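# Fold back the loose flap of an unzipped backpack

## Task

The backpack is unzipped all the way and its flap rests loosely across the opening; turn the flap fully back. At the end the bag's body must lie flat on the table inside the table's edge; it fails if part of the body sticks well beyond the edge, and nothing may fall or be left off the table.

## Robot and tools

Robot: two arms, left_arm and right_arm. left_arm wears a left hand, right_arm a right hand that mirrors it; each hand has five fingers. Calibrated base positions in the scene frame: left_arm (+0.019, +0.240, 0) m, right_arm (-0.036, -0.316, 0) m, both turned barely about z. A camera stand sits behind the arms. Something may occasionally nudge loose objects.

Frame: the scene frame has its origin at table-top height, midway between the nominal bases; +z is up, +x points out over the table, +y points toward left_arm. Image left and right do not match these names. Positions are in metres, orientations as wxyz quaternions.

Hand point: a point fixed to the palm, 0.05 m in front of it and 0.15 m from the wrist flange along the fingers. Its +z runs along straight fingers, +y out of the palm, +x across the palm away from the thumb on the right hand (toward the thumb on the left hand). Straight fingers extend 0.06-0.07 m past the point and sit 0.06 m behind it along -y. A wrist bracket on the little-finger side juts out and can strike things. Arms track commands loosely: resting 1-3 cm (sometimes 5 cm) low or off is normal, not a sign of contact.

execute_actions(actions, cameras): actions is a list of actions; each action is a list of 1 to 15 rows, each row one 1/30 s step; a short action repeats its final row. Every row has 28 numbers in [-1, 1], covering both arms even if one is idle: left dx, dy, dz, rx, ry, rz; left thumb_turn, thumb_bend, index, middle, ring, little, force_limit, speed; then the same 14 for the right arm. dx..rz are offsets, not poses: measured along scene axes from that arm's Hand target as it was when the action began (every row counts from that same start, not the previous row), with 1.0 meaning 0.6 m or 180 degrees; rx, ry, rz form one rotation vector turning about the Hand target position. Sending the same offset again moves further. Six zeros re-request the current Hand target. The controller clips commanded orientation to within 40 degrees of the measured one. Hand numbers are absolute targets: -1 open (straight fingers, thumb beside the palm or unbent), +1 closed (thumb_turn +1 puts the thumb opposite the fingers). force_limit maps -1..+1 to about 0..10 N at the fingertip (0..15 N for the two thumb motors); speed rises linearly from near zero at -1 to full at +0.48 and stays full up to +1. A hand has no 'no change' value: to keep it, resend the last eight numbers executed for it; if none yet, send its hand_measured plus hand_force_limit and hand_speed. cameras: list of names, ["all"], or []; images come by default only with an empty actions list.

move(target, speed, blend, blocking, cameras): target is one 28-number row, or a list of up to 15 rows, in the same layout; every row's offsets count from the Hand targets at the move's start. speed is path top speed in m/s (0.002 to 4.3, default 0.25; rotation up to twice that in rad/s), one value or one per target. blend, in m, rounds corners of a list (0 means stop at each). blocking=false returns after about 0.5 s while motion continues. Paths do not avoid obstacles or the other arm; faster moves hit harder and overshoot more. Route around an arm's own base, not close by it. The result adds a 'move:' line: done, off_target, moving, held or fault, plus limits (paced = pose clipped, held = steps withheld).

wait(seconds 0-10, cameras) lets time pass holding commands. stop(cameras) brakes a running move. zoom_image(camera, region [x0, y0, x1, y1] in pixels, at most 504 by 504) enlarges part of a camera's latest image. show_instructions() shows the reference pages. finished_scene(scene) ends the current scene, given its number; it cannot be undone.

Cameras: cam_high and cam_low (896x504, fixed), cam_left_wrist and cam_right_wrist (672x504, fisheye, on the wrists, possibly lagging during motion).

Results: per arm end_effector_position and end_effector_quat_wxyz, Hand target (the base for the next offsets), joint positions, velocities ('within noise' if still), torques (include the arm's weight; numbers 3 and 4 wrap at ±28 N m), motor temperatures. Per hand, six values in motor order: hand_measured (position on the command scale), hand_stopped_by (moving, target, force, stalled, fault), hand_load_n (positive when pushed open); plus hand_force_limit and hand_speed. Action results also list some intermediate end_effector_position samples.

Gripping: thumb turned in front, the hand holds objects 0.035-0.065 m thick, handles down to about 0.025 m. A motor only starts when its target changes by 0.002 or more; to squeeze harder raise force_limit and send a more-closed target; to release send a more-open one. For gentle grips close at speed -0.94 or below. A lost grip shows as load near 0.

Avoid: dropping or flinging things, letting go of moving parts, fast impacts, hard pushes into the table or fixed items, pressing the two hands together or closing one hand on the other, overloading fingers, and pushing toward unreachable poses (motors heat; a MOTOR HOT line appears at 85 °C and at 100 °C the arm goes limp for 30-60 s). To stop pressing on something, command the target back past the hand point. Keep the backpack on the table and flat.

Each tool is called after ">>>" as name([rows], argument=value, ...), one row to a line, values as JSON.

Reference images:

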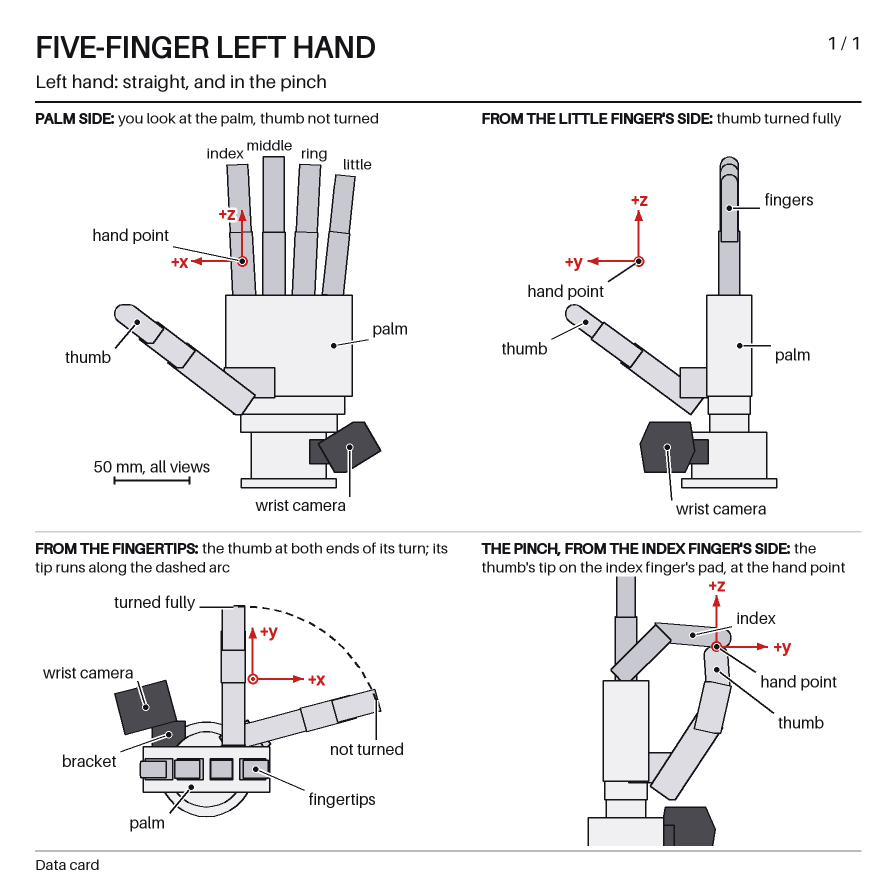

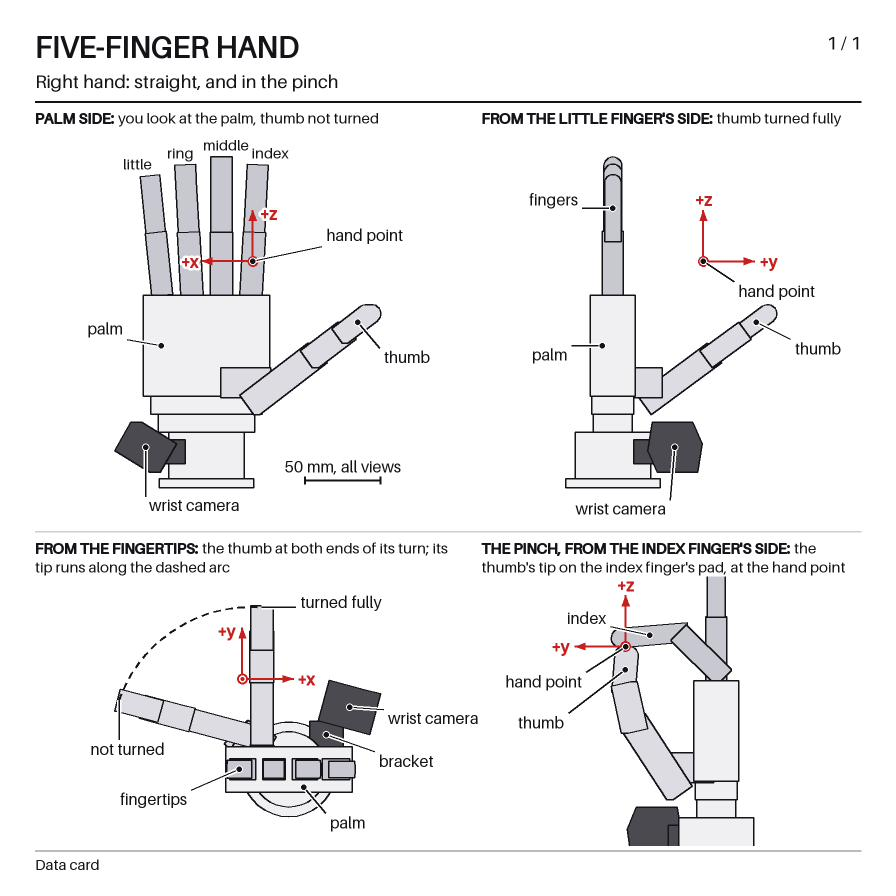

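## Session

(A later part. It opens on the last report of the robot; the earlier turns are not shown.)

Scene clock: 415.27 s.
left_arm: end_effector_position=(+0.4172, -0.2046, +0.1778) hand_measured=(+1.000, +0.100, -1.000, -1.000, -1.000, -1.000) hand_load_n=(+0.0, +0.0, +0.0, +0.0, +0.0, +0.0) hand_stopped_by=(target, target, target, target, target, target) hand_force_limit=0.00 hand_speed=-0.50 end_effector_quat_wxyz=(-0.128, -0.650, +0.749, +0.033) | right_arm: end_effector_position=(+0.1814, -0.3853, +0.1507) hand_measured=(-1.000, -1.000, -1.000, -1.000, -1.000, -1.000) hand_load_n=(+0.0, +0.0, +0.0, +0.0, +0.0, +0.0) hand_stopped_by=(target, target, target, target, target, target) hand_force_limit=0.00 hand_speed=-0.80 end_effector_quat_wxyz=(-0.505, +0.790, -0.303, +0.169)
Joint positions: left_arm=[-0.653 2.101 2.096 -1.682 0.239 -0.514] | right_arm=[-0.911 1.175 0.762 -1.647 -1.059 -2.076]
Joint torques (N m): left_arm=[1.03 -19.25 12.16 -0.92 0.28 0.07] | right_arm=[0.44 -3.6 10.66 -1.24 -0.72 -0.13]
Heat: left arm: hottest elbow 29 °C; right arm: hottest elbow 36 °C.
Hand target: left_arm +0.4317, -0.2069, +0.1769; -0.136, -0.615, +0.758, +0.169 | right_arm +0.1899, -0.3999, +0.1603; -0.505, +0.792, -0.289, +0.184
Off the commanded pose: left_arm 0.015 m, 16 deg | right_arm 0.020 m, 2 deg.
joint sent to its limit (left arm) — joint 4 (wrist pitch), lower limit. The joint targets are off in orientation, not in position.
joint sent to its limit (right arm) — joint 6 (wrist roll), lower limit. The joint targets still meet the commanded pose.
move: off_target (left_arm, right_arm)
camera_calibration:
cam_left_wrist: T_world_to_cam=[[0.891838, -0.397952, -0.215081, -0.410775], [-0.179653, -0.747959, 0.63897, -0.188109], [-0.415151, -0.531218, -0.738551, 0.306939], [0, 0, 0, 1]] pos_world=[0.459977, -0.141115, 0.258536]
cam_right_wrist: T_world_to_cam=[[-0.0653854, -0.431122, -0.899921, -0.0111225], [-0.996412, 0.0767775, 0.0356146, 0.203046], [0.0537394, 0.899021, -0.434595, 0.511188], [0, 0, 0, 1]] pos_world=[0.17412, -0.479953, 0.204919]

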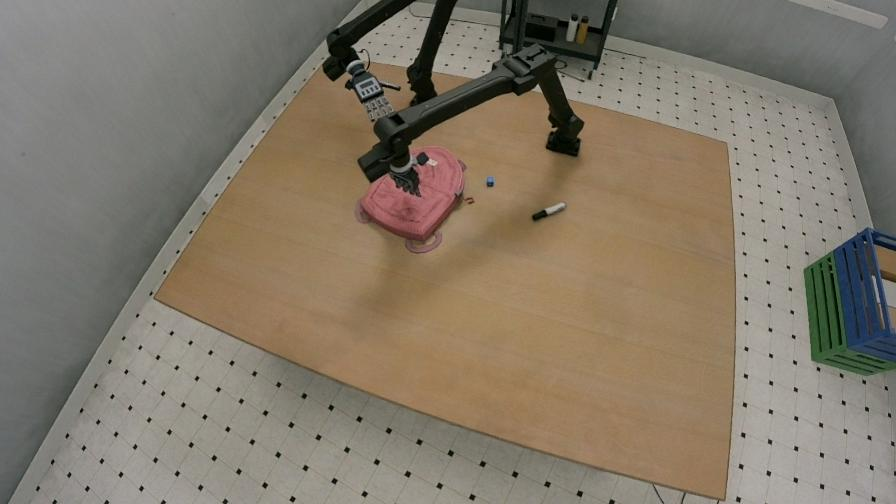

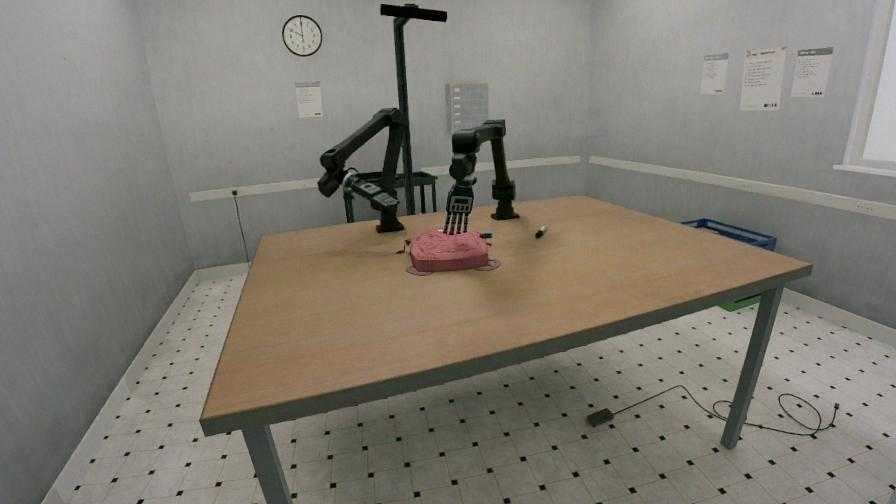

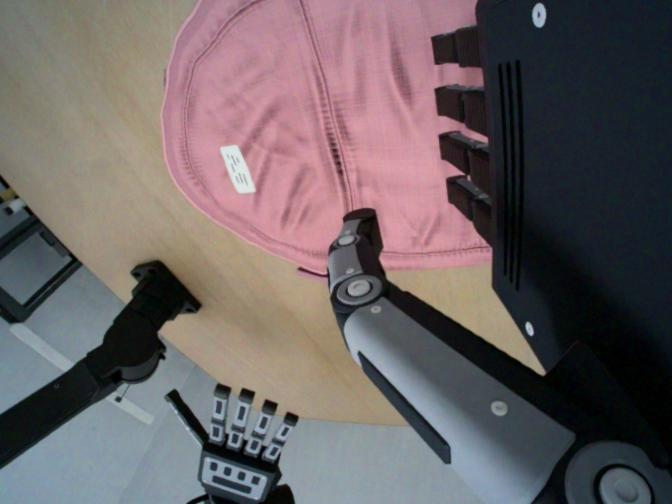

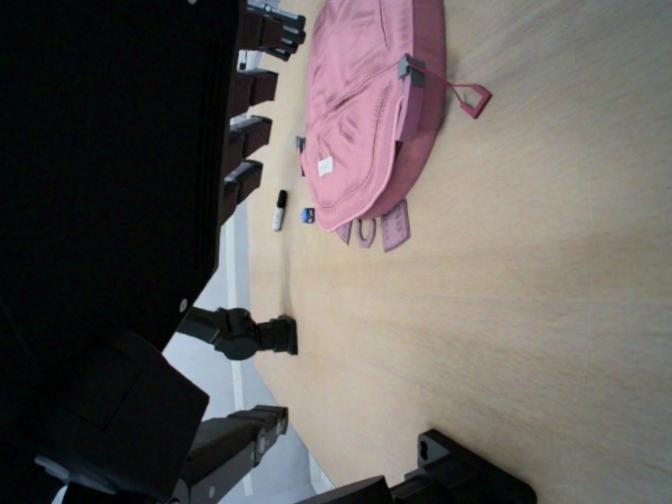

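>>> move([
  [-0.22,0.028,0.122,-0.06,-0.285,0,1,-0.36,-1,-1,-1,-1,0,0,0,0,0,0,0,0,-1,-1,-1,-1,-1,-1,0,-0.8],
  [-0.47,0.053,-0.02,-0.1215,-0.57,0,1,-0.36,-1,-1,-1,-1,0,0,0,0,0,0,0,0,-1,-1,-1,-1,-1,-1,0,-0.8],
], speed=0.2, blend=[0.05,0], cameras=[])

>>> move([
  [0,0,-0.158,0,0,0,1,-0.36,-1,-1,-1,-1,0,0,0,0,0,0,0,0,-1,-1,-1,-1,-1,-1,0,-0.8],
], speed=0.12, cameras=["all"])

>>> zoom_image(camera="cam_left_wrist", region=[200, 30, 450, 330])

Scene clock: 436.10 s.
left_arm: end_effector_position=(+0.1554, -0.1740, +0.1749) hand_measured=(+1.000, -0.360, -1.000, -1.000, -1.000, -1.000) hand_load_n=(+0.0, +0.0, +0.0, +0.0, +0.0, +0.0) hand_stopped_by=(target, target, target, target, target, target) hand_force_limit=0.00 hand_speed=0.00 end_effector_quat_wxyz=(+0.404, -0.488, +0.592, -0.499) | right_arm: end_effector_position=(+0.1814, -0.3853, +0.1507) hand_measured=(-1.000, -1.000, -1.000, -1.000, -1.000, -1.000) hand_load_n=(-0.5, +0.0, +0.0, +0.0, +0.0, +0.0) hand_stopped_by=(target, target, target, target, target, target) hand_force_limit=0.00 hand_speed=-0.80 end_effector_quat_wxyz=(-0.505, +0.790, -0.303, +0.169)
Joint positions: left_arm=[-1.652 1.27 0.779 -0.554 -1.366 -1.045] | right_arm=[-0.911 1.175 0.762 -1.647 -1.059 -2.076]
Joint torques (N m): left_arm=[-0.79 -7.59 6.84 0.96 -0.8 -0.16] | right_arm=[0.5 -3.55 10.65 -1.21 -0.72 -0.13]
Heat: left arm: hottest elbow 30 °C; right arm: hottest elbow 36 °C.
Hand target: left_arm +0.1497, -0.1751, +0.1649; +0.403, -0.483, +0.595, -0.499 | right_arm +0.1899, -0.3999, +0.1603; -0.505, +0.792, -0.289, +0.184
Off the commanded pose: left_arm 0.012 m, 1 deg | right_arm 0.020 m, 2 deg.
joint sent to its limit (right arm) — joint 6 (wrist roll), lower limit. The joint targets still meet the commanded pose.
move: off_target (left_arm, right_arm)
No camera images: "cameras" was empty.

Scene clock: 437.93 s.
left_arm: end_effector_position=(+0.1548, -0.1789, +0.0799) hand_measured=(+1.000, -0.360, -1.000, -1.000, -1.000, -1.000) hand_load_n=(+0.0, +0.0, +0.0, +0.0, +0.0, +0.0) hand_stopped_by=(target, target, target, target, target, target) hand_force_limit=0.00 hand_speed=0.00 end_effector_quat_wxyz=(+0.398, -0.496, +0.585, -0.503) | right_arm: end_effector_position=(+0.1814, -0.3853, +0.1507) hand_measured=(-1.000, -1.000, -1.000, -1.000, -1.000, -1.000) hand_load_n=(+0.0, +0.0, +0.0, +0.0, +0.0, +0.0) hand_stopped_by=(target, target, target, target, target, target) hand_force_limit=0.00 hand_speed=-0.80 end_effector_quat_wxyz=(-0.505, +0.790, -0.303, +0.169)
Joint positions: left_arm=[-1.652 1.475 0.664 -0.25 -1.367 -1.084] | right_arm=[-0.911 1.175 0.762 -1.647 -1.059 -2.076]
Joint torques (N m): left_arm=[-0.79 -9.05 4.98 1.14 -0.78 0.06] | right_arm=[0.38 -3.66 10.65 -1.22 -0.72 -0.13]
Heat: left arm: hottest elbow 30 °C; right arm: hottest elbow 36 °C.
Hand target: left_arm +0.1497, -0.1752, +0.0702; +0.403, -0.483, +0.595, -0.499 | right_arm +0.1899, -0.3999, +0.1603; -0.505, +0.792, -0.289, +0.184
Off the commanded pose: left_arm 0.012 m, 2 deg | right_arm 0.020 m, 2 deg.
joint sent to its limit (right arm) — joint 6 (wrist roll), lower limit. The joint targets still meet the commanded pose.
move: off_target (left_arm, right_arm)
camera_calibration:
cam_left_wrist: T_world_to_cam=[[0.168861, -0.255528, 0.951941, -0.143425], [-0.668274, -0.739603, -0.0799874, -0.0188644], [0.724497, -0.622651, -0.295653, -0.0888868], [0, 0, 0, 1]] pos_world=[0.0760106, -0.105947, 0.108743]
cam_right_wrist: T_world_to_cam=[[-0.0653854, -0.431122, -0.899921, -0.0111225], [-0.996412, 0.0767775, 0.0356146, 0.203046], [0.0537394, 0.899021, -0.434595, 0.511188], [0, 0, 0, 1]] pos_world=[0.17412, -0.479953, 0.204919]

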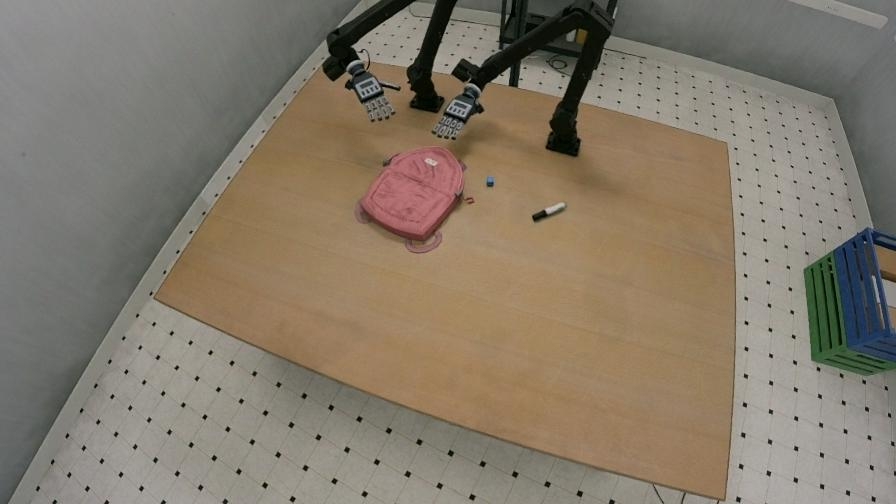

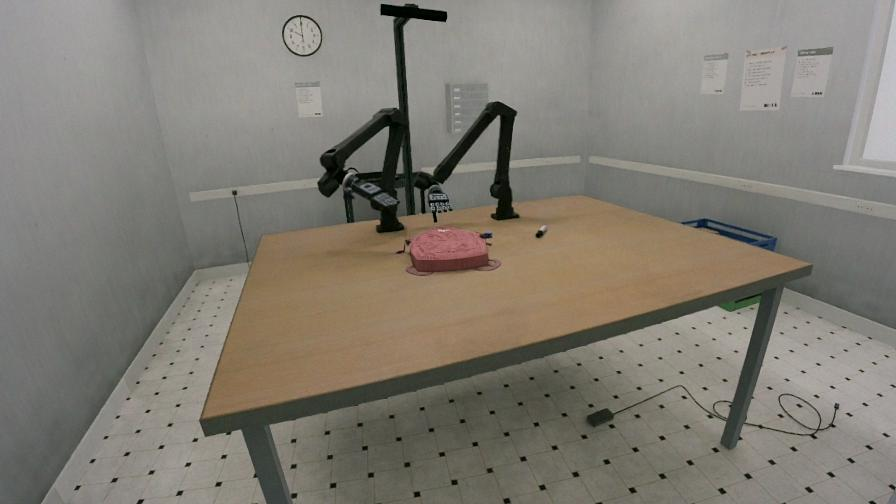

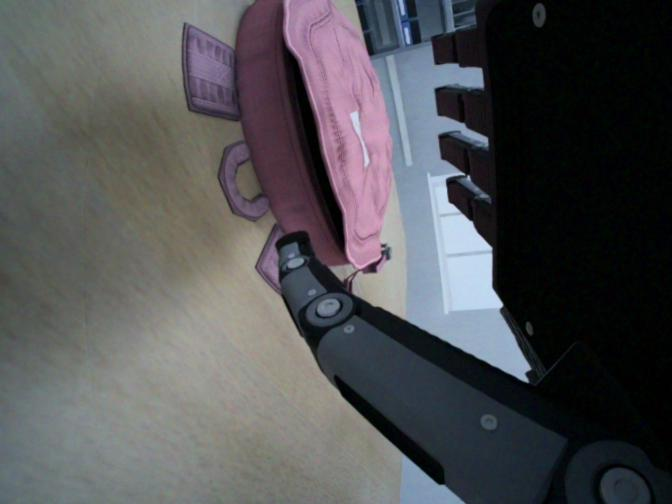

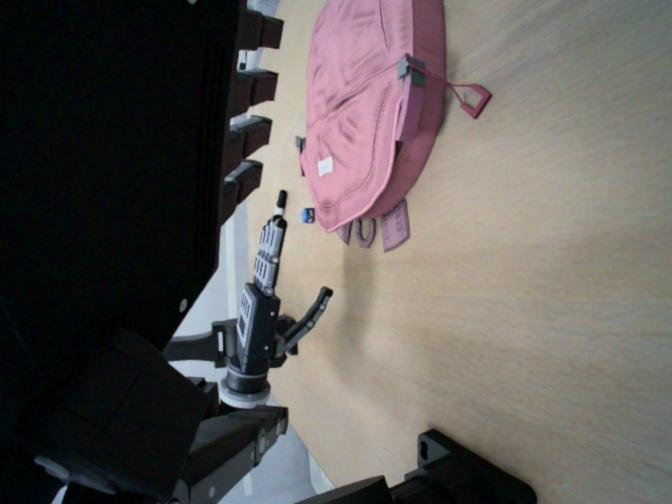

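Scaled by 1.680 from the camera's 672x504 image, which has a finer 960x720 frame.

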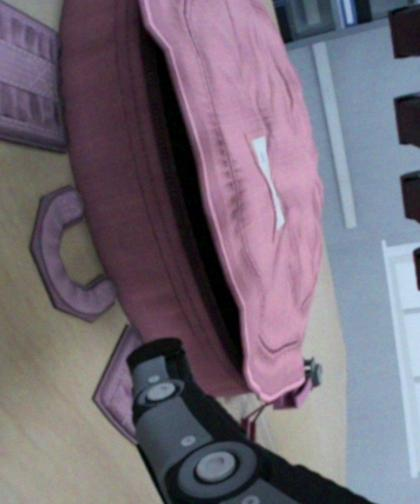

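>>> move([
  [0,0,-0.03,0,0,0,1,-0.36,-1,-1,-1,-1,0,0,0,0,0,0,0,0,-1,-1,-1,-1,-1,-1,0,-0.8],
  [0.1,-0.017,-0.01,0,0,0,1,-0.36,-1,-1,-1,-1,0,0,0,0,0,0,0,0,-1,-1,-1,-1,-1,-1,0,-0.8],
], speed=0.1, cameras=["cam_left_wrist","cam_right_wrist"])

>>> zoom_image(camera="cam_left_wrist", region=[200, 30, 450, 330])

Scene clock: 447.53 s.
left_arm: end_effector_position=(+0.2034, -0.1931, +0.0733) hand_measured=(+1.000, -0.360, -1.000, -1.000, -1.000, -1.000) hand_load_n=(+0.0, +0.0, +0.0, +0.0, +0.0, +0.0) hand_stopped_by=(target, target, target, target, target, target) hand_force_limit=0.00 hand_speed=0.00 end_effector_quat_wxyz=(+0.394, -0.486, +0.592, -0.508) | right_arm: end_effector_position=(+0.1814, -0.3853, +0.1507) hand_measured=(-1.000, -1.000, -1.000, -1.000, -1.000, -1.000) hand_load_n=(-0.5, +0.0, +0.0, +0.0, +0.0, +0.0) hand_stopped_by=(target, target, target, target, target, target) hand_force_limit=0.00 hand_speed=-0.80 end_effector_quat_wxyz=(-0.505, +0.790, -0.303, +0.169)
Joint positions: left_arm=[-1.512 1.52 0.593 0.339 -1.254 -0.593] | right_arm=[-0.911 1.175 0.762 -1.647 -1.059 -2.076]
Joint torques (N m): left_arm=[1.26 -9.52 4.68 1.77 -0.34 0.11] | right_arm=[0.44 -3.6 10.65 -1.22 -0.72 -0.13]
Heat: left arm: hottest elbow 29 °C; right arm: hottest elbow 36 °C.
Hand target: left_arm +0.2097, -0.1852, +0.0641; +0.403, -0.483, +0.595, -0.499 | right_arm +0.1899, -0.3999, +0.1603; -0.505, +0.792, -0.289, +0.184
Off the commanded pose: left_arm 0.014 m, 1 deg | right_arm 0.020 m, 2 deg.
joint sent to its limit (right arm) — joint 6 (wrist roll), lower limit. The joint targets still meet the commanded pose.
move: off_target (left_arm, right_arm)
camera_calibration:
cam_left_wrist: T_world_to_cam=[[0.157786, -0.264007, 0.951527, -0.14834], [-0.686903, -0.721606, -0.0863091, 0.0103178], [0.709414, -0.639988, -0.295206, -0.135141], [0, 0, 0, 1]] pos_world=[0.126364, -0.118206, 0.102146]
cam_right_wrist: T_world_to_cam=[[-0.0653854, -0.431122, -0.899921, -0.0111225], [-0.996412, 0.0767775, 0.0356146, 0.203046], [0.0537394, 0.899021, -0.434595, 0.511188], [0, 0, 0, 1]] pos_world=[0.17412, -0.479953, 0.204919]
Images, in order (width x height): cam_left_wrist 672x504, cam_right_wrist 672x504.

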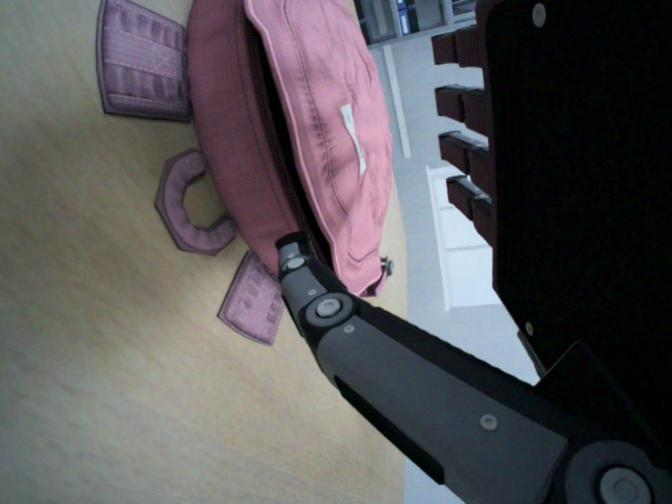

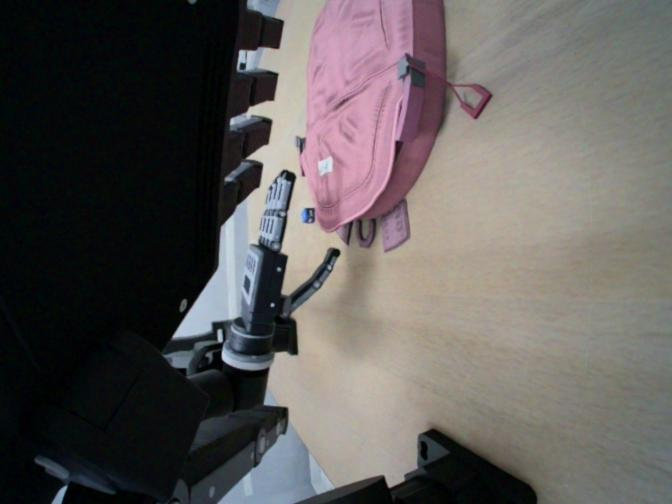

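Scaled by 1.680 from the camera's 672x504 image, which has a finer 960x720 frame.

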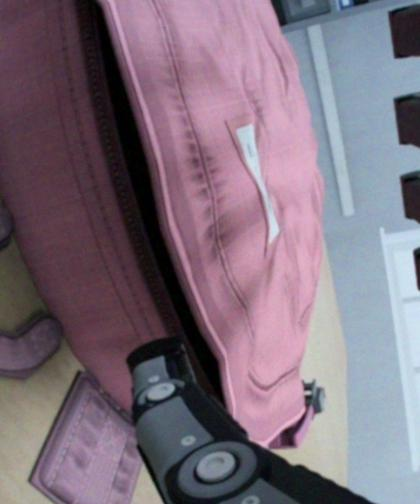

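>>> move([
  [0.0,0.03,-0.016,0,0,0,1,-0.36,-1,-1,-1,-1,0,0,0,0,0,0,0,0,-1,-1,-1,-1,-1,-1,0,-0.8],
], speed=0.06, cameras=["cam_left_wrist","cam_right_wrist"])

>>> zoom_image(camera="cam_left_wrist", region=[200, 30, 450, 330])

Scene clock: 451.37 s.
left_arm: end_effector_position=(+0.2035, -0.1751, +0.0605) hand_measured=(+1.000, -0.360, -1.000, -1.000, -1.000, -1.000) hand_load_n=(+0.0, +0.0, +0.0, +0.0, +0.0, +0.0) hand_stopped_by=(target, target, target, target, target, target) hand_force_limit=0.00 hand_speed=0.00 end_effector_quat_wxyz=(+0.396, -0.484, +0.594, -0.506) | right_arm: end_effector_position=(+0.1814, -0.3853, +0.1507) hand_measured=(-1.000, -1.000, -1.000, -1.000, -1.000, -1.000) hand_load_n=(+0.0, +0.0, +0.0, +0.0, +0.0, +0.0) hand_stopped_by=(target, target, target, target, target, target) hand_force_limit=0.00 hand_speed=-0.80 end_effector_quat_wxyz=(-0.505, +0.790, -0.303, +0.169)
Joint positions: left_arm=[-1.509 1.52 0.536 0.397 -1.251 -0.585] | right_arm=[-0.911 1.175 0.762 -1.647 -1.059 -2.076]
Joint torques (N m): left_arm=[1.26 -9.52 4.31 1.8 -0.34 0.08] | right_arm=[0.44 -3.6 10.65 -1.24 -0.72 -0.13]
Heat: left arm: hottest elbow 29 °C; right arm: hottest elbow 36 °C.
Hand target: left_arm +0.2097, -0.1674, +0.0545; +0.403, -0.483, +0.595, -0.499 | right_arm +0.1899, -0.3999, +0.1603; -0.505, +0.792, -0.289, +0.184
Off the commanded pose: left_arm 0.012 m, 1 deg | right_arm 0.020 m, 2 deg.
joint sent to its limit (right arm) — joint 6 (wrist roll), lower limit. The joint targets still meet the commanded pose.
move: off_target (left_arm, right_arm)
camera_calibration:
cam_left_wrist: T_world_to_cam=[[0.157256, -0.270043, 0.94992, -0.13231], [-0.687808, -0.720182, -0.0908688, 0.0229063], [0.708654, -0.639073, -0.298991, -0.126861], [0, 0, 0, 1]] pos_world=[0.126462, -0.100306, 0.0898347]
cam_right_wrist: T_world_to_cam=[[-0.0653854, -0.431122, -0.899921, -0.0111225], [-0.996412, 0.0767775, 0.0356146, 0.203046], [0.0537394, 0.899021, -0.434595, 0.511188], [0, 0, 0, 1]] pos_world=[0.17412, -0.479953, 0.204919]
Images, in order (width x height): cam_left_wrist 672x504, cam_right_wrist 672x504.

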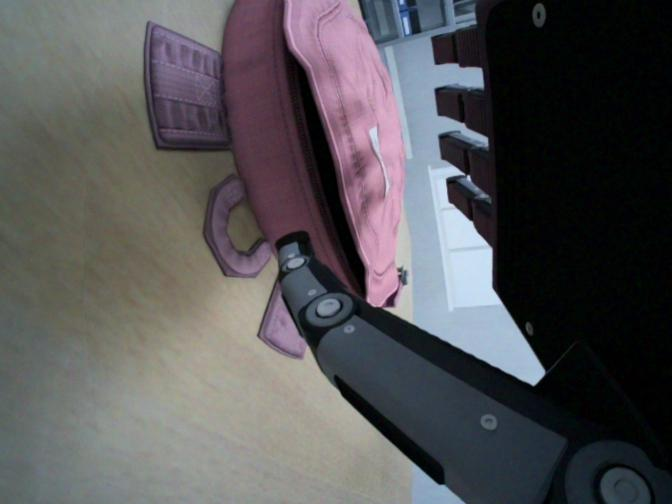

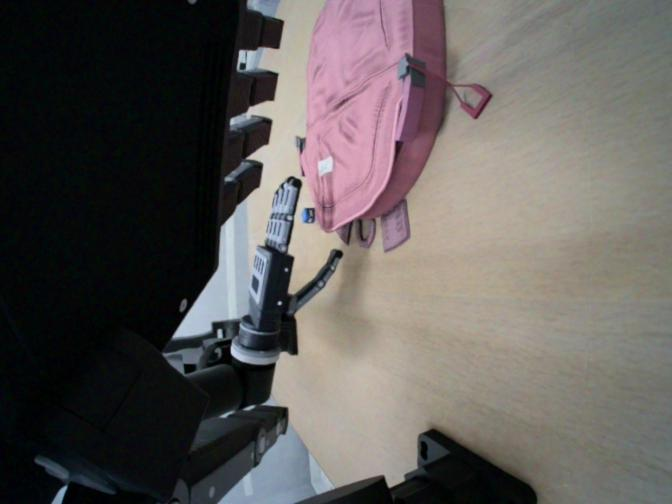

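Scaled by 1.680 from the camera's 672x504 image, which has a finer 960x720 frame.

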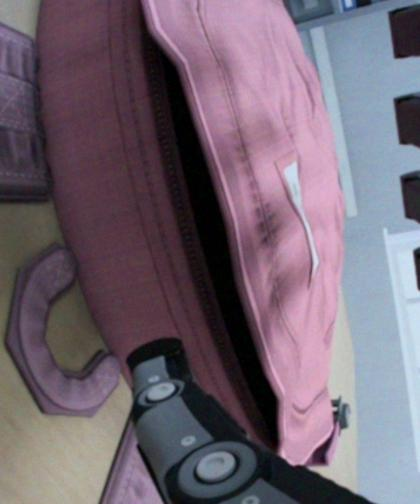

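>>> move([
  [0.0,0.0,0.0,0,0,0,1,-0.28,-1,-1,-1,-1,0,0,0,0,0,0,0,0,-1,-1,-1,-1,-1,-1,0,-0.8],
  [0.063,-0.013,0.0,0,0,0,1,-0.28,-1,-1,-1,-1,0,0,0,0,0,0,0,0,-1,-1,-1,-1,-1,-1,0,-0.8],
], speed=0.06, cameras=["cam_left_wrist","cam_right_wrist"])

>>> zoom_image(camera="cam_left_wrist", region=[200, 30, 450, 330])

Scene clock: 458.33 s.
left_arm: end_effector_position=(+0.2410, -0.1779, +0.0607) hand_measured=(+1.000, -0.280, -1.000, -1.000, -1.000, -1.000) hand_load_n=(+0.0, +0.0, +0.0, +0.0, +0.0, +0.0) hand_stopped_by=(target, target, target, target, target, target) hand_force_limit=0.00 hand_speed=0.00 end_effector_quat_wxyz=(+0.396, -0.484, +0.594, -0.505) | right_arm: end_effector_position=(+0.1814, -0.3853, +0.1507) hand_measured=(-1.000, -1.000, -1.000, -1.000, -1.000, -1.000) hand_load_n=(+0.0, +0.0, +0.0, +0.0, +0.0, +0.0) hand_stopped_by=(target, target, target, target, target, target) hand_force_limit=0.00 hand_speed=-0.80 end_effector_quat_wxyz=(-0.505, +0.790, -0.303, +0.169)
Joint positions: left_arm=[-1.402 1.551 0.536 0.562 -1.158 -0.438] | right_arm=[-0.911 1.175 0.762 -1.647 -1.059 -2.076]
Joint torques (N m): left_arm=[1.32 -8.88 5.34 1.96 -0.25 0.1] | right_arm=[0.44 -3.66 10.65 -1.22 -0.72 -0.13]
Heat: left arm: hottest elbow 29 °C; right arm: hottest elbow 36 °C.
Hand target: left_arm +0.2475, -0.1751, +0.0544; +0.403, -0.483, +0.595, -0.499 | right_arm +0.1899, -0.3999, +0.1603; -0.505, +0.792, -0.289, +0.184
Off the commanded pose: left_arm 0.009 m, 1 deg | right_arm 0.020 m, 2 deg.
joint sent to its limit (right arm) — joint 6 (wrist roll), lower limit. The joint targets still meet the commanded pose.
move: off_target (right_arm)
camera_calibration:
cam_left_wrist: T_world_to_cam=[[0.157986, -0.272832, 0.949001, -0.139782], [-0.687561, -0.720199, -0.0925902, 0.0467708], [0.708731, -0.637868, -0.301371, -0.154813], [0, 0, 0, 1]] pos_world=[0.163962, -0.103203, 0.0903275]
cam_right_wrist: T_world_to_cam=[[-0.0653854, -0.431122, -0.899921, -0.0111225], [-0.996412, 0.0767775, 0.0356146, 0.203046], [0.0537394, 0.899021, -0.434595, 0.511188], [0, 0, 0, 1]] pos_world=[0.17412, -0.479953, 0.204919]
Images, in order (width x height): cam_left_wrist 672x504, cam_right_wrist 672x504.

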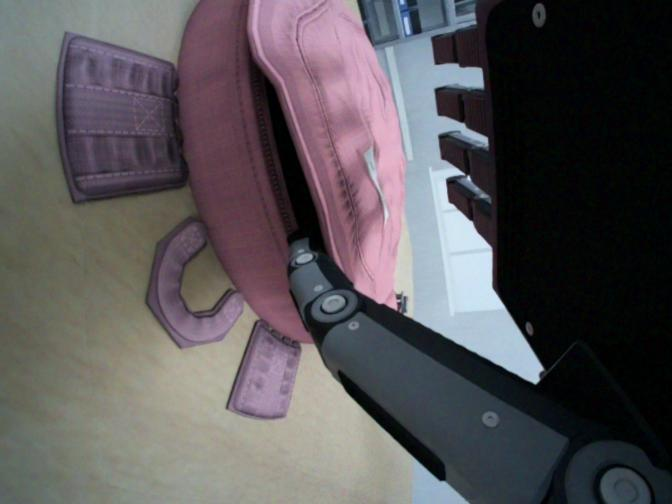

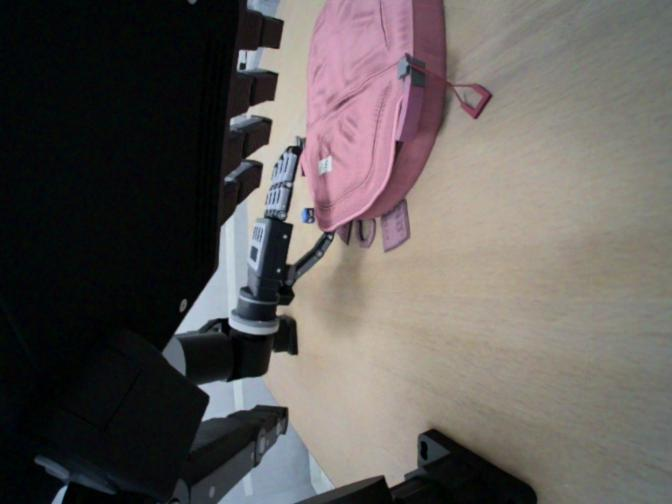

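Scaled by 1.680 from the camera's 672x504 image, which has a finer 960x720 frame.

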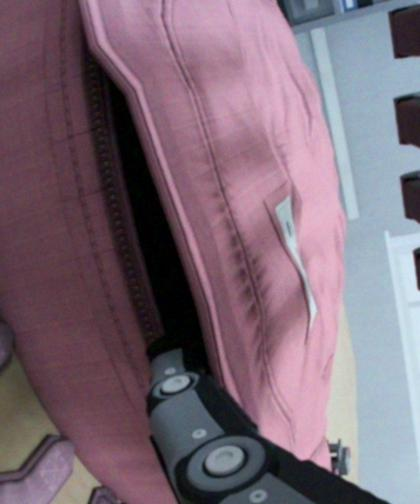

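>>> move([
  [0.0,0.0,0.0,0,0,0,1,0.1,-1,-1,-1,-1,0,-0.3,0,0,0,0,0,0,-1,-1,-1,-1,-1,-1,0,-0.8],
  [0.05,-0.012,0.025,0,0,0,1,0.1,-1,-1,-1,-1,0,-0.3,0,0,0,0,0,0,-1,-1,-1,-1,-1,-1,0,-0.8],
], speed=0.06, cameras=["cam_left_wrist","cam_right_wrist"])

>>> zoom_image(camera="cam_right_wrist", region=[250, 50, 430, 280])

Scene clock: 463.93 s.
left_arm: end_effector_position=(+0.2657, -0.1698, +0.0566) hand_measured=(+1.000, +0.100, -1.000, -1.000, -1.000, -1.000) hand_load_n=(+0.0, +0.0, +0.0, +0.0, +0.0, +0.0) hand_stopped_by=(target, target, target, target, target, target) hand_force_limit=0.00 hand_speed=-0.30 end_effector_quat_wxyz=(+0.403, -0.476, +0.609, -0.489) | right_arm: end_effector_position=(+0.1814, -0.3853, +0.1507) hand_measured=(-1.000, -1.000, -1.000, -1.000, -1.000, -1.000) hand_load_n=(+0.0, +0.0, +0.0, +0.0, +0.0, +0.0) hand_stopped_by=(target, target, target, target, target, target) hand_force_limit=0.00 hand_speed=-0.80 end_effector_quat_wxyz=(-0.505, +0.790, -0.303, +0.169)
Joint positions: left_arm=[-1.327 1.552 0.536 0.581 -1.086 -0.364] | right_arm=[-0.911 1.175 0.762 -1.647 -1.059 -2.076]
Joint torques (N m): left_arm=[1.44 -10.05 8.21 2.07 -0.27 0.11] | right_arm=[0.44 -3.6 10.65 -1.22 -0.72 -0.13]
Heat: left arm: hottest elbow 28 °C; right arm: hottest elbow 36 °C.
Hand target: left_arm +0.2775, -0.1823, +0.0694; +0.403, -0.483, +0.595, -0.499 | right_arm +0.1899, -0.3999, +0.1603; -0.505, +0.792, -0.289, +0.184
Off the commanded pose: left_arm 0.021 m, 2 deg | right_arm 0.020 m, 2 deg.
joint sent to its limit (right arm) — joint 6 (wrist roll), lower limit. The joint targets still meet the commanded pose.
move: off_target (left_arm, right_arm)
camera_calibration:
cam_left_wrist: T_world_to_cam=[[0.167347, -0.317433, 0.933398, -0.146641], [-0.691395, -0.712706, -0.118421, 0.0730002], [0.702829, -0.625529, -0.338741, -0.16268], [0, 0, 0, 1]] pos_world=[0.189348, -0.0962824, 0.0904128]
cam_right_wrist: T_world_to_cam=[[-0.0653854, -0.431122, -0.899921, -0.0111225], [-0.996412, 0.0767775, 0.0356146, 0.203046], [0.0537394, 0.899021, -0.434595, 0.511188], [0, 0, 0, 1]] pos_world=[0.17412, -0.479953, 0.204919]
Images, in order (width x height): cam_left_wrist 672x504, cam_right_wrist 672x504.

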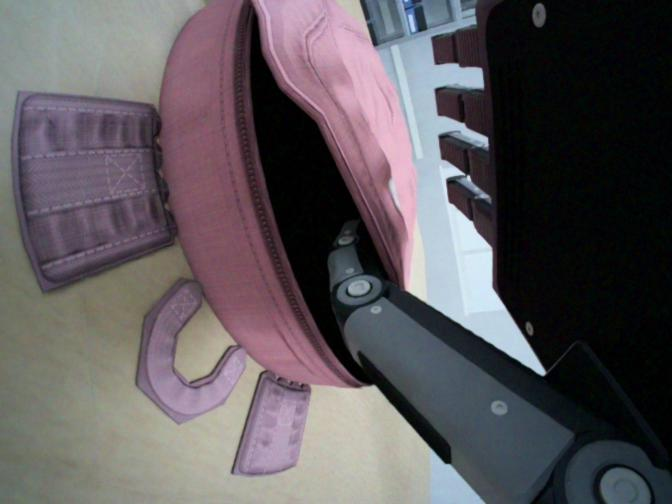

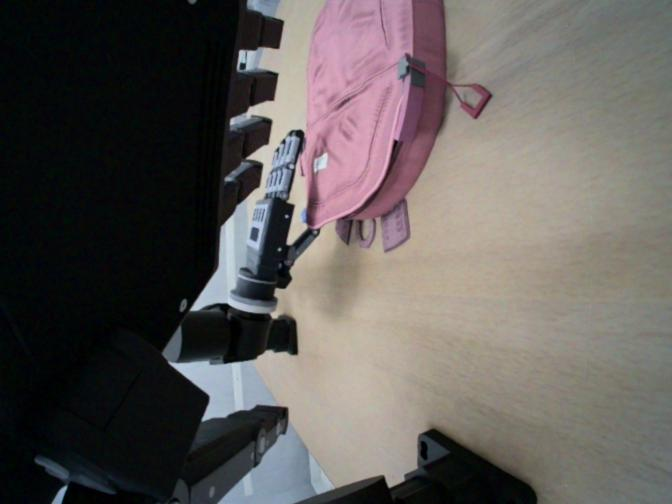

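Scaled by 2.191 from the camera's 672x504 image, which has a finer 960x720 frame.

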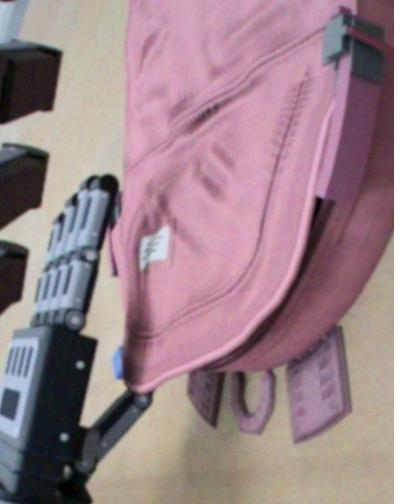

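>>> move([
  [0.0,0.0,0.02,0,0,0,1,1.0,-1,-1,-1,-1,0,-0.5,0,0,0,0,0,0,-1,-1,-1,-1,-1,-1,0,-0.8],
], speed=0.06, cameras=["cam_left_wrist","cam_right_wrist"])

>>> zoom_image(camera="cam_right_wrist", region=[250, 50, 430, 280])

Scene clock: 470.67 s.
left_arm: end_effector_position=(+0.2670, -0.1678, +0.0611) hand_measured=(+1.000, +0.826, -1.000, -1.000, -1.000, -1.000) hand_load_n=(+0.5, +7.5, +0.0, +0.0, +0.0, +0.0) hand_stopped_by=(target, force, target, target, target, target) hand_force_limit=0.00 hand_speed=-0.50 end_effector_quat_wxyz=(+0.404, -0.476, +0.610, -0.488) | right_arm: end_effector_position=(+0.1814, -0.3853, +0.1507) hand_measured=(-1.000, -1.000, -1.000, -1.000, -1.000, -1.000) hand_load_n=(-0.5, +0.0, +0.0, +0.0, +0.0, +0.0) hand_stopped_by=(target, target, target, target, target, target) hand_force_limit=0.00 hand_speed=-0.80 end_effector_quat_wxyz=(-0.505, +0.790, -0.303, +0.169)
Joint positions: left_arm=[-1.322 1.534 0.536 0.563 -1.083 -0.36] | right_arm=[-0.911 1.175 0.762 -1.647 -1.059 -2.076]
Joint torques (N m): left_arm=[1.14 -11.4 8.91 1.07 -0.38 0.08] | right_arm=[0.44 -3.55 10.66 -1.22 -0.72 -0.13]
Heat: left arm: hottest elbow 28 °C; right arm: hottest elbow 36 °C.
Hand target: left_arm +0.2775, -0.1823, +0.0814; +0.403, -0.483, +0.595, -0.499 | right_arm +0.1899, -0.3999, +0.1603; -0.505, +0.792, -0.289, +0.184
Off the commanded pose: left_arm 0.027 m, 2 deg | right_arm 0.020 m, 2 deg.
joint sent to its limit (right arm) — joint 6 (wrist roll), lower limit. The joint targets still meet the commanded pose.
move: off_target (left_arm, right_arm)
camera_calibration:
cam_left_wrist: T_world_to_cam=[[0.168052, -0.320703, 0.932152, -0.151209], [-0.690711, -0.712974, -0.120771, 0.075763], [0.703332, -0.623552, -0.34133, -0.160534], [0, 0, 0, 1]] pos_world=[0.19065, -0.0945774, 0.0953049]
cam_right_wrist: T_world_to_cam=[[-0.0653854, -0.431122, -0.899921, -0.0111225], [-0.996412, 0.0767775, 0.0356146, 0.203046], [0.0537394, 0.899021, -0.434595, 0.511188], [0, 0, 0, 1]] pos_world=[0.17412, -0.479953, 0.204919]
Images, in order (width x height): cam_left_wrist 672x504, cam_right_wrist 672x504.

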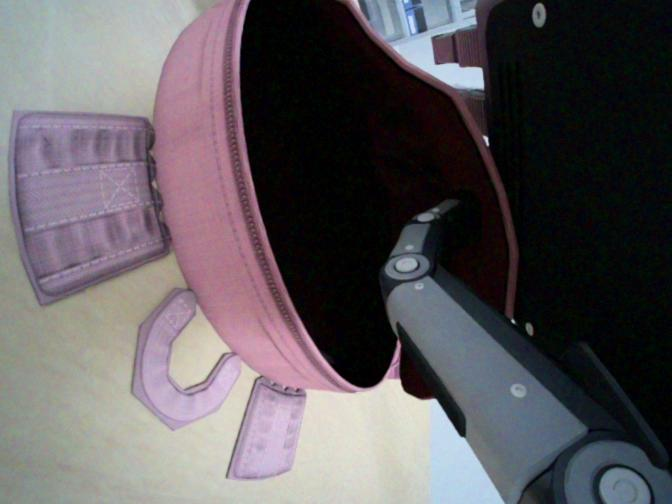

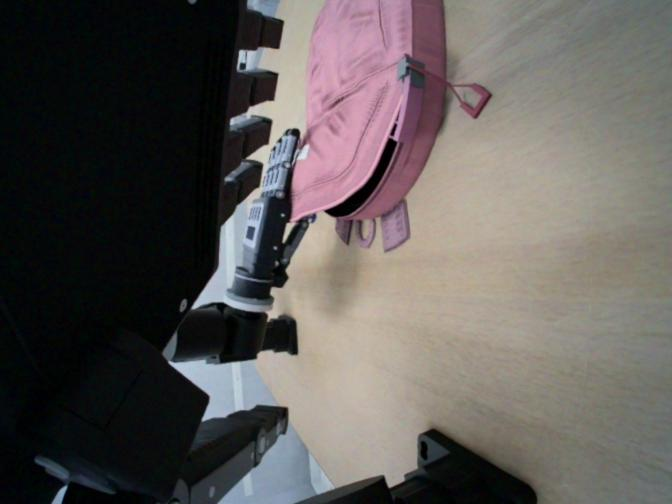

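Scaled by 2.191 from the camera's 672x504 image, which has a finer 960x720 frame.

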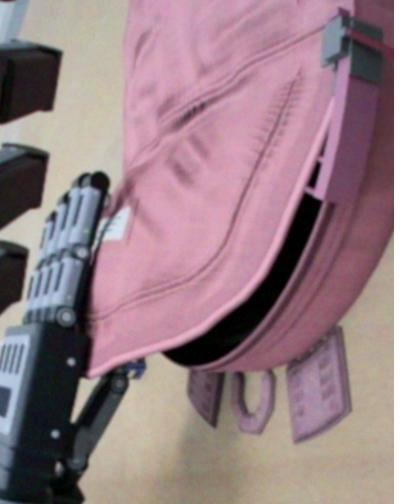

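>>> move([
  [0.027,0.004,0.086,0.04,0.19,0,1,1.0,-1,-1,-1,-1,0,-0.5,0,0,0,0,0,0,-1,-1,-1,-1,-1,-1,0,-0.8],
  [0.09,-0.01,0.161,0.081,0.38,0,1,1.0,-1,-1,-1,-1,0,-0.5,0,0,0,0,0,0,-1,-1,-1,-1,-1,-1,0,-0.8],
], speed=0.12, blend=[0.02,0], cameras=["cam_low","cam_left_wrist","cam_right_wrist"])

>>> zoom_image(camera="cam_low", region=[380, 170, 520, 290])

Scene clock: 484.33 s.
left_arm: end_effector_position=(+0.3118, -0.1750, +0.1536) hand_measured=(+1.000, +0.826, -1.000, -1.000, -1.000, -1.000) hand_load_n=(+0.5, +5.5, +0.0, +0.0, +0.0, +0.0) hand_stopped_by=(target, force, target, target, target, target) hand_force_limit=0.00 hand_speed=-0.50 end_effector_quat_wxyz=(+0.055, -0.628, +0.775, -0.041) | right_arm: end_effector_position=(+0.1814, -0.3853, +0.1507) hand_measured=(-1.000, -1.000, -1.000, -1.000, -1.000, -1.000) hand_load_n=(+0.0, +0.0, +0.0, +0.0, +0.0, +0.0) hand_stopped_by=(target, target, target, target, target, target) hand_force_limit=0.00 hand_speed=-0.80 end_effector_quat_wxyz=(-0.505, +0.790, -0.303, +0.169)
Joint positions: left_arm=[-0.86 1.694 1.512 -1.304 -0.108 -0.663] | right_arm=[-0.911 1.175 0.762 -1.647 -1.059 -2.076]
Joint torques (N m): left_arm=[1.08 -15.62 14.2 -0.49 0.01 0.09] | right_arm=[0.5 -3.6 10.65 -1.24 -0.72 -0.13]
Heat: left arm: hottest elbow 29 °C; right arm: hottest elbow 36 °C.
Hand target: left_arm +0.3314, -0.1884, +0.1781; +0.054, -0.628, +0.774, -0.067 | right_arm +0.1899, -0.3999, +0.1603; -0.505, +0.792, -0.289, +0.184
Off the commanded pose: left_arm 0.034 m, 3 deg | right_arm 0.020 m, 2 deg.
joint sent to its limit (right arm) — joint 6 (wrist roll), lower limit. The joint targets still meet the commanded pose.
move: off_target (left_arm, right_arm)
camera_calibration:
cam_left_wrist: T_world_to_cam=[[0.892961, -0.443652, 0.0761148, -0.363297], [-0.43103, -0.79401, 0.428673, -0.0667543], [-0.129746, -0.415596, -0.900248, 0.21707], [0, 0, 0, 1]] pos_world=[0.323801, -0.123968, 0.251685]
cam_right_wrist: T_world_to_cam=[[-0.0653854, -0.431122, -0.899921, -0.0111225], [-0.996412, 0.0767775, 0.0356146, 0.203046], [0.0537394, 0.899021, -0.434595, 0.511188], [0, 0, 0, 1]] pos_world=[0.17412, -0.479953, 0.204919]
Images, in order (width x height): cam_low 896x504, cam_left_wrist 672x504, cam_right_wrist 672x504.

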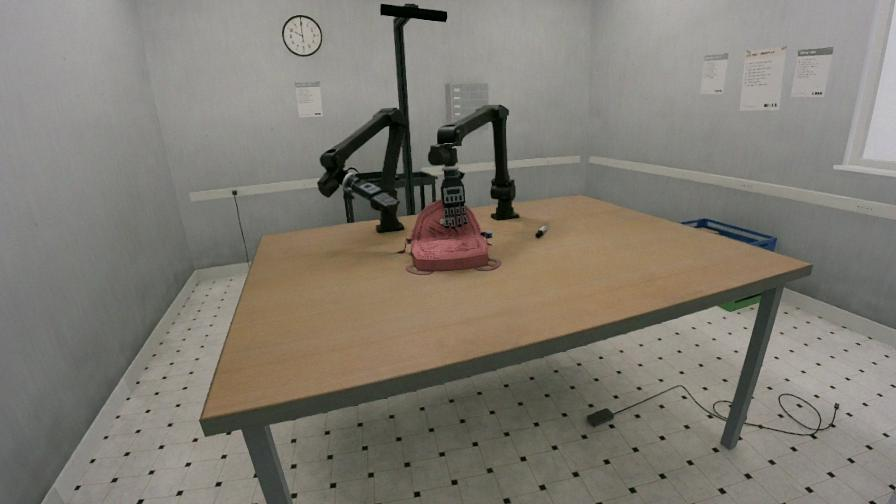

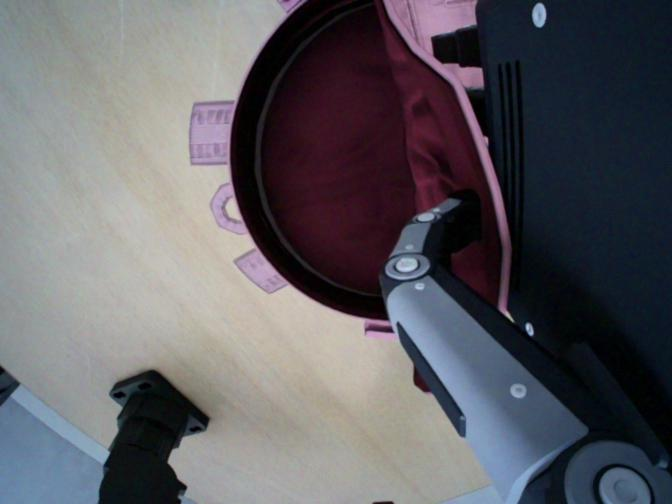

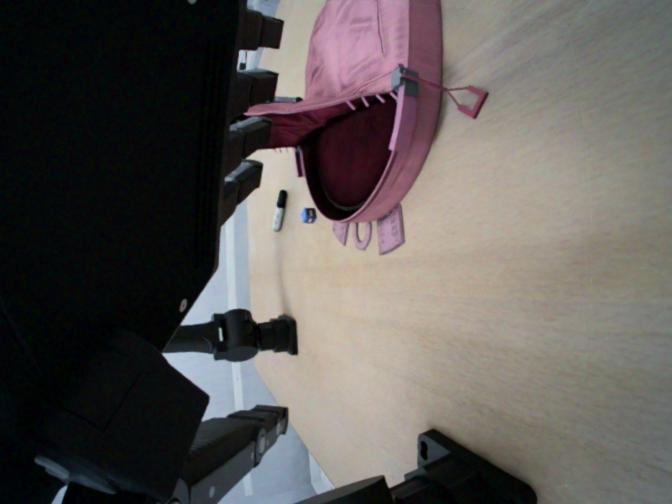

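Scaled by 3.600 from the camera's 896x504 image, which has a finer 1280x720 frame.

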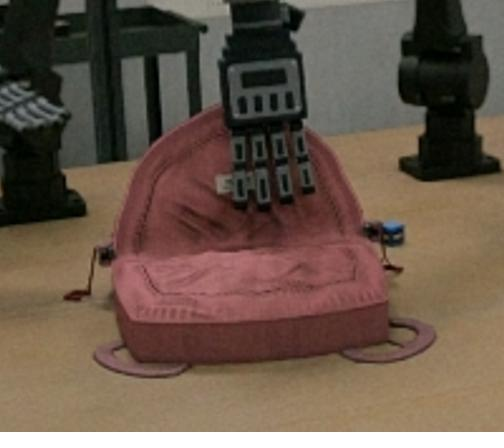

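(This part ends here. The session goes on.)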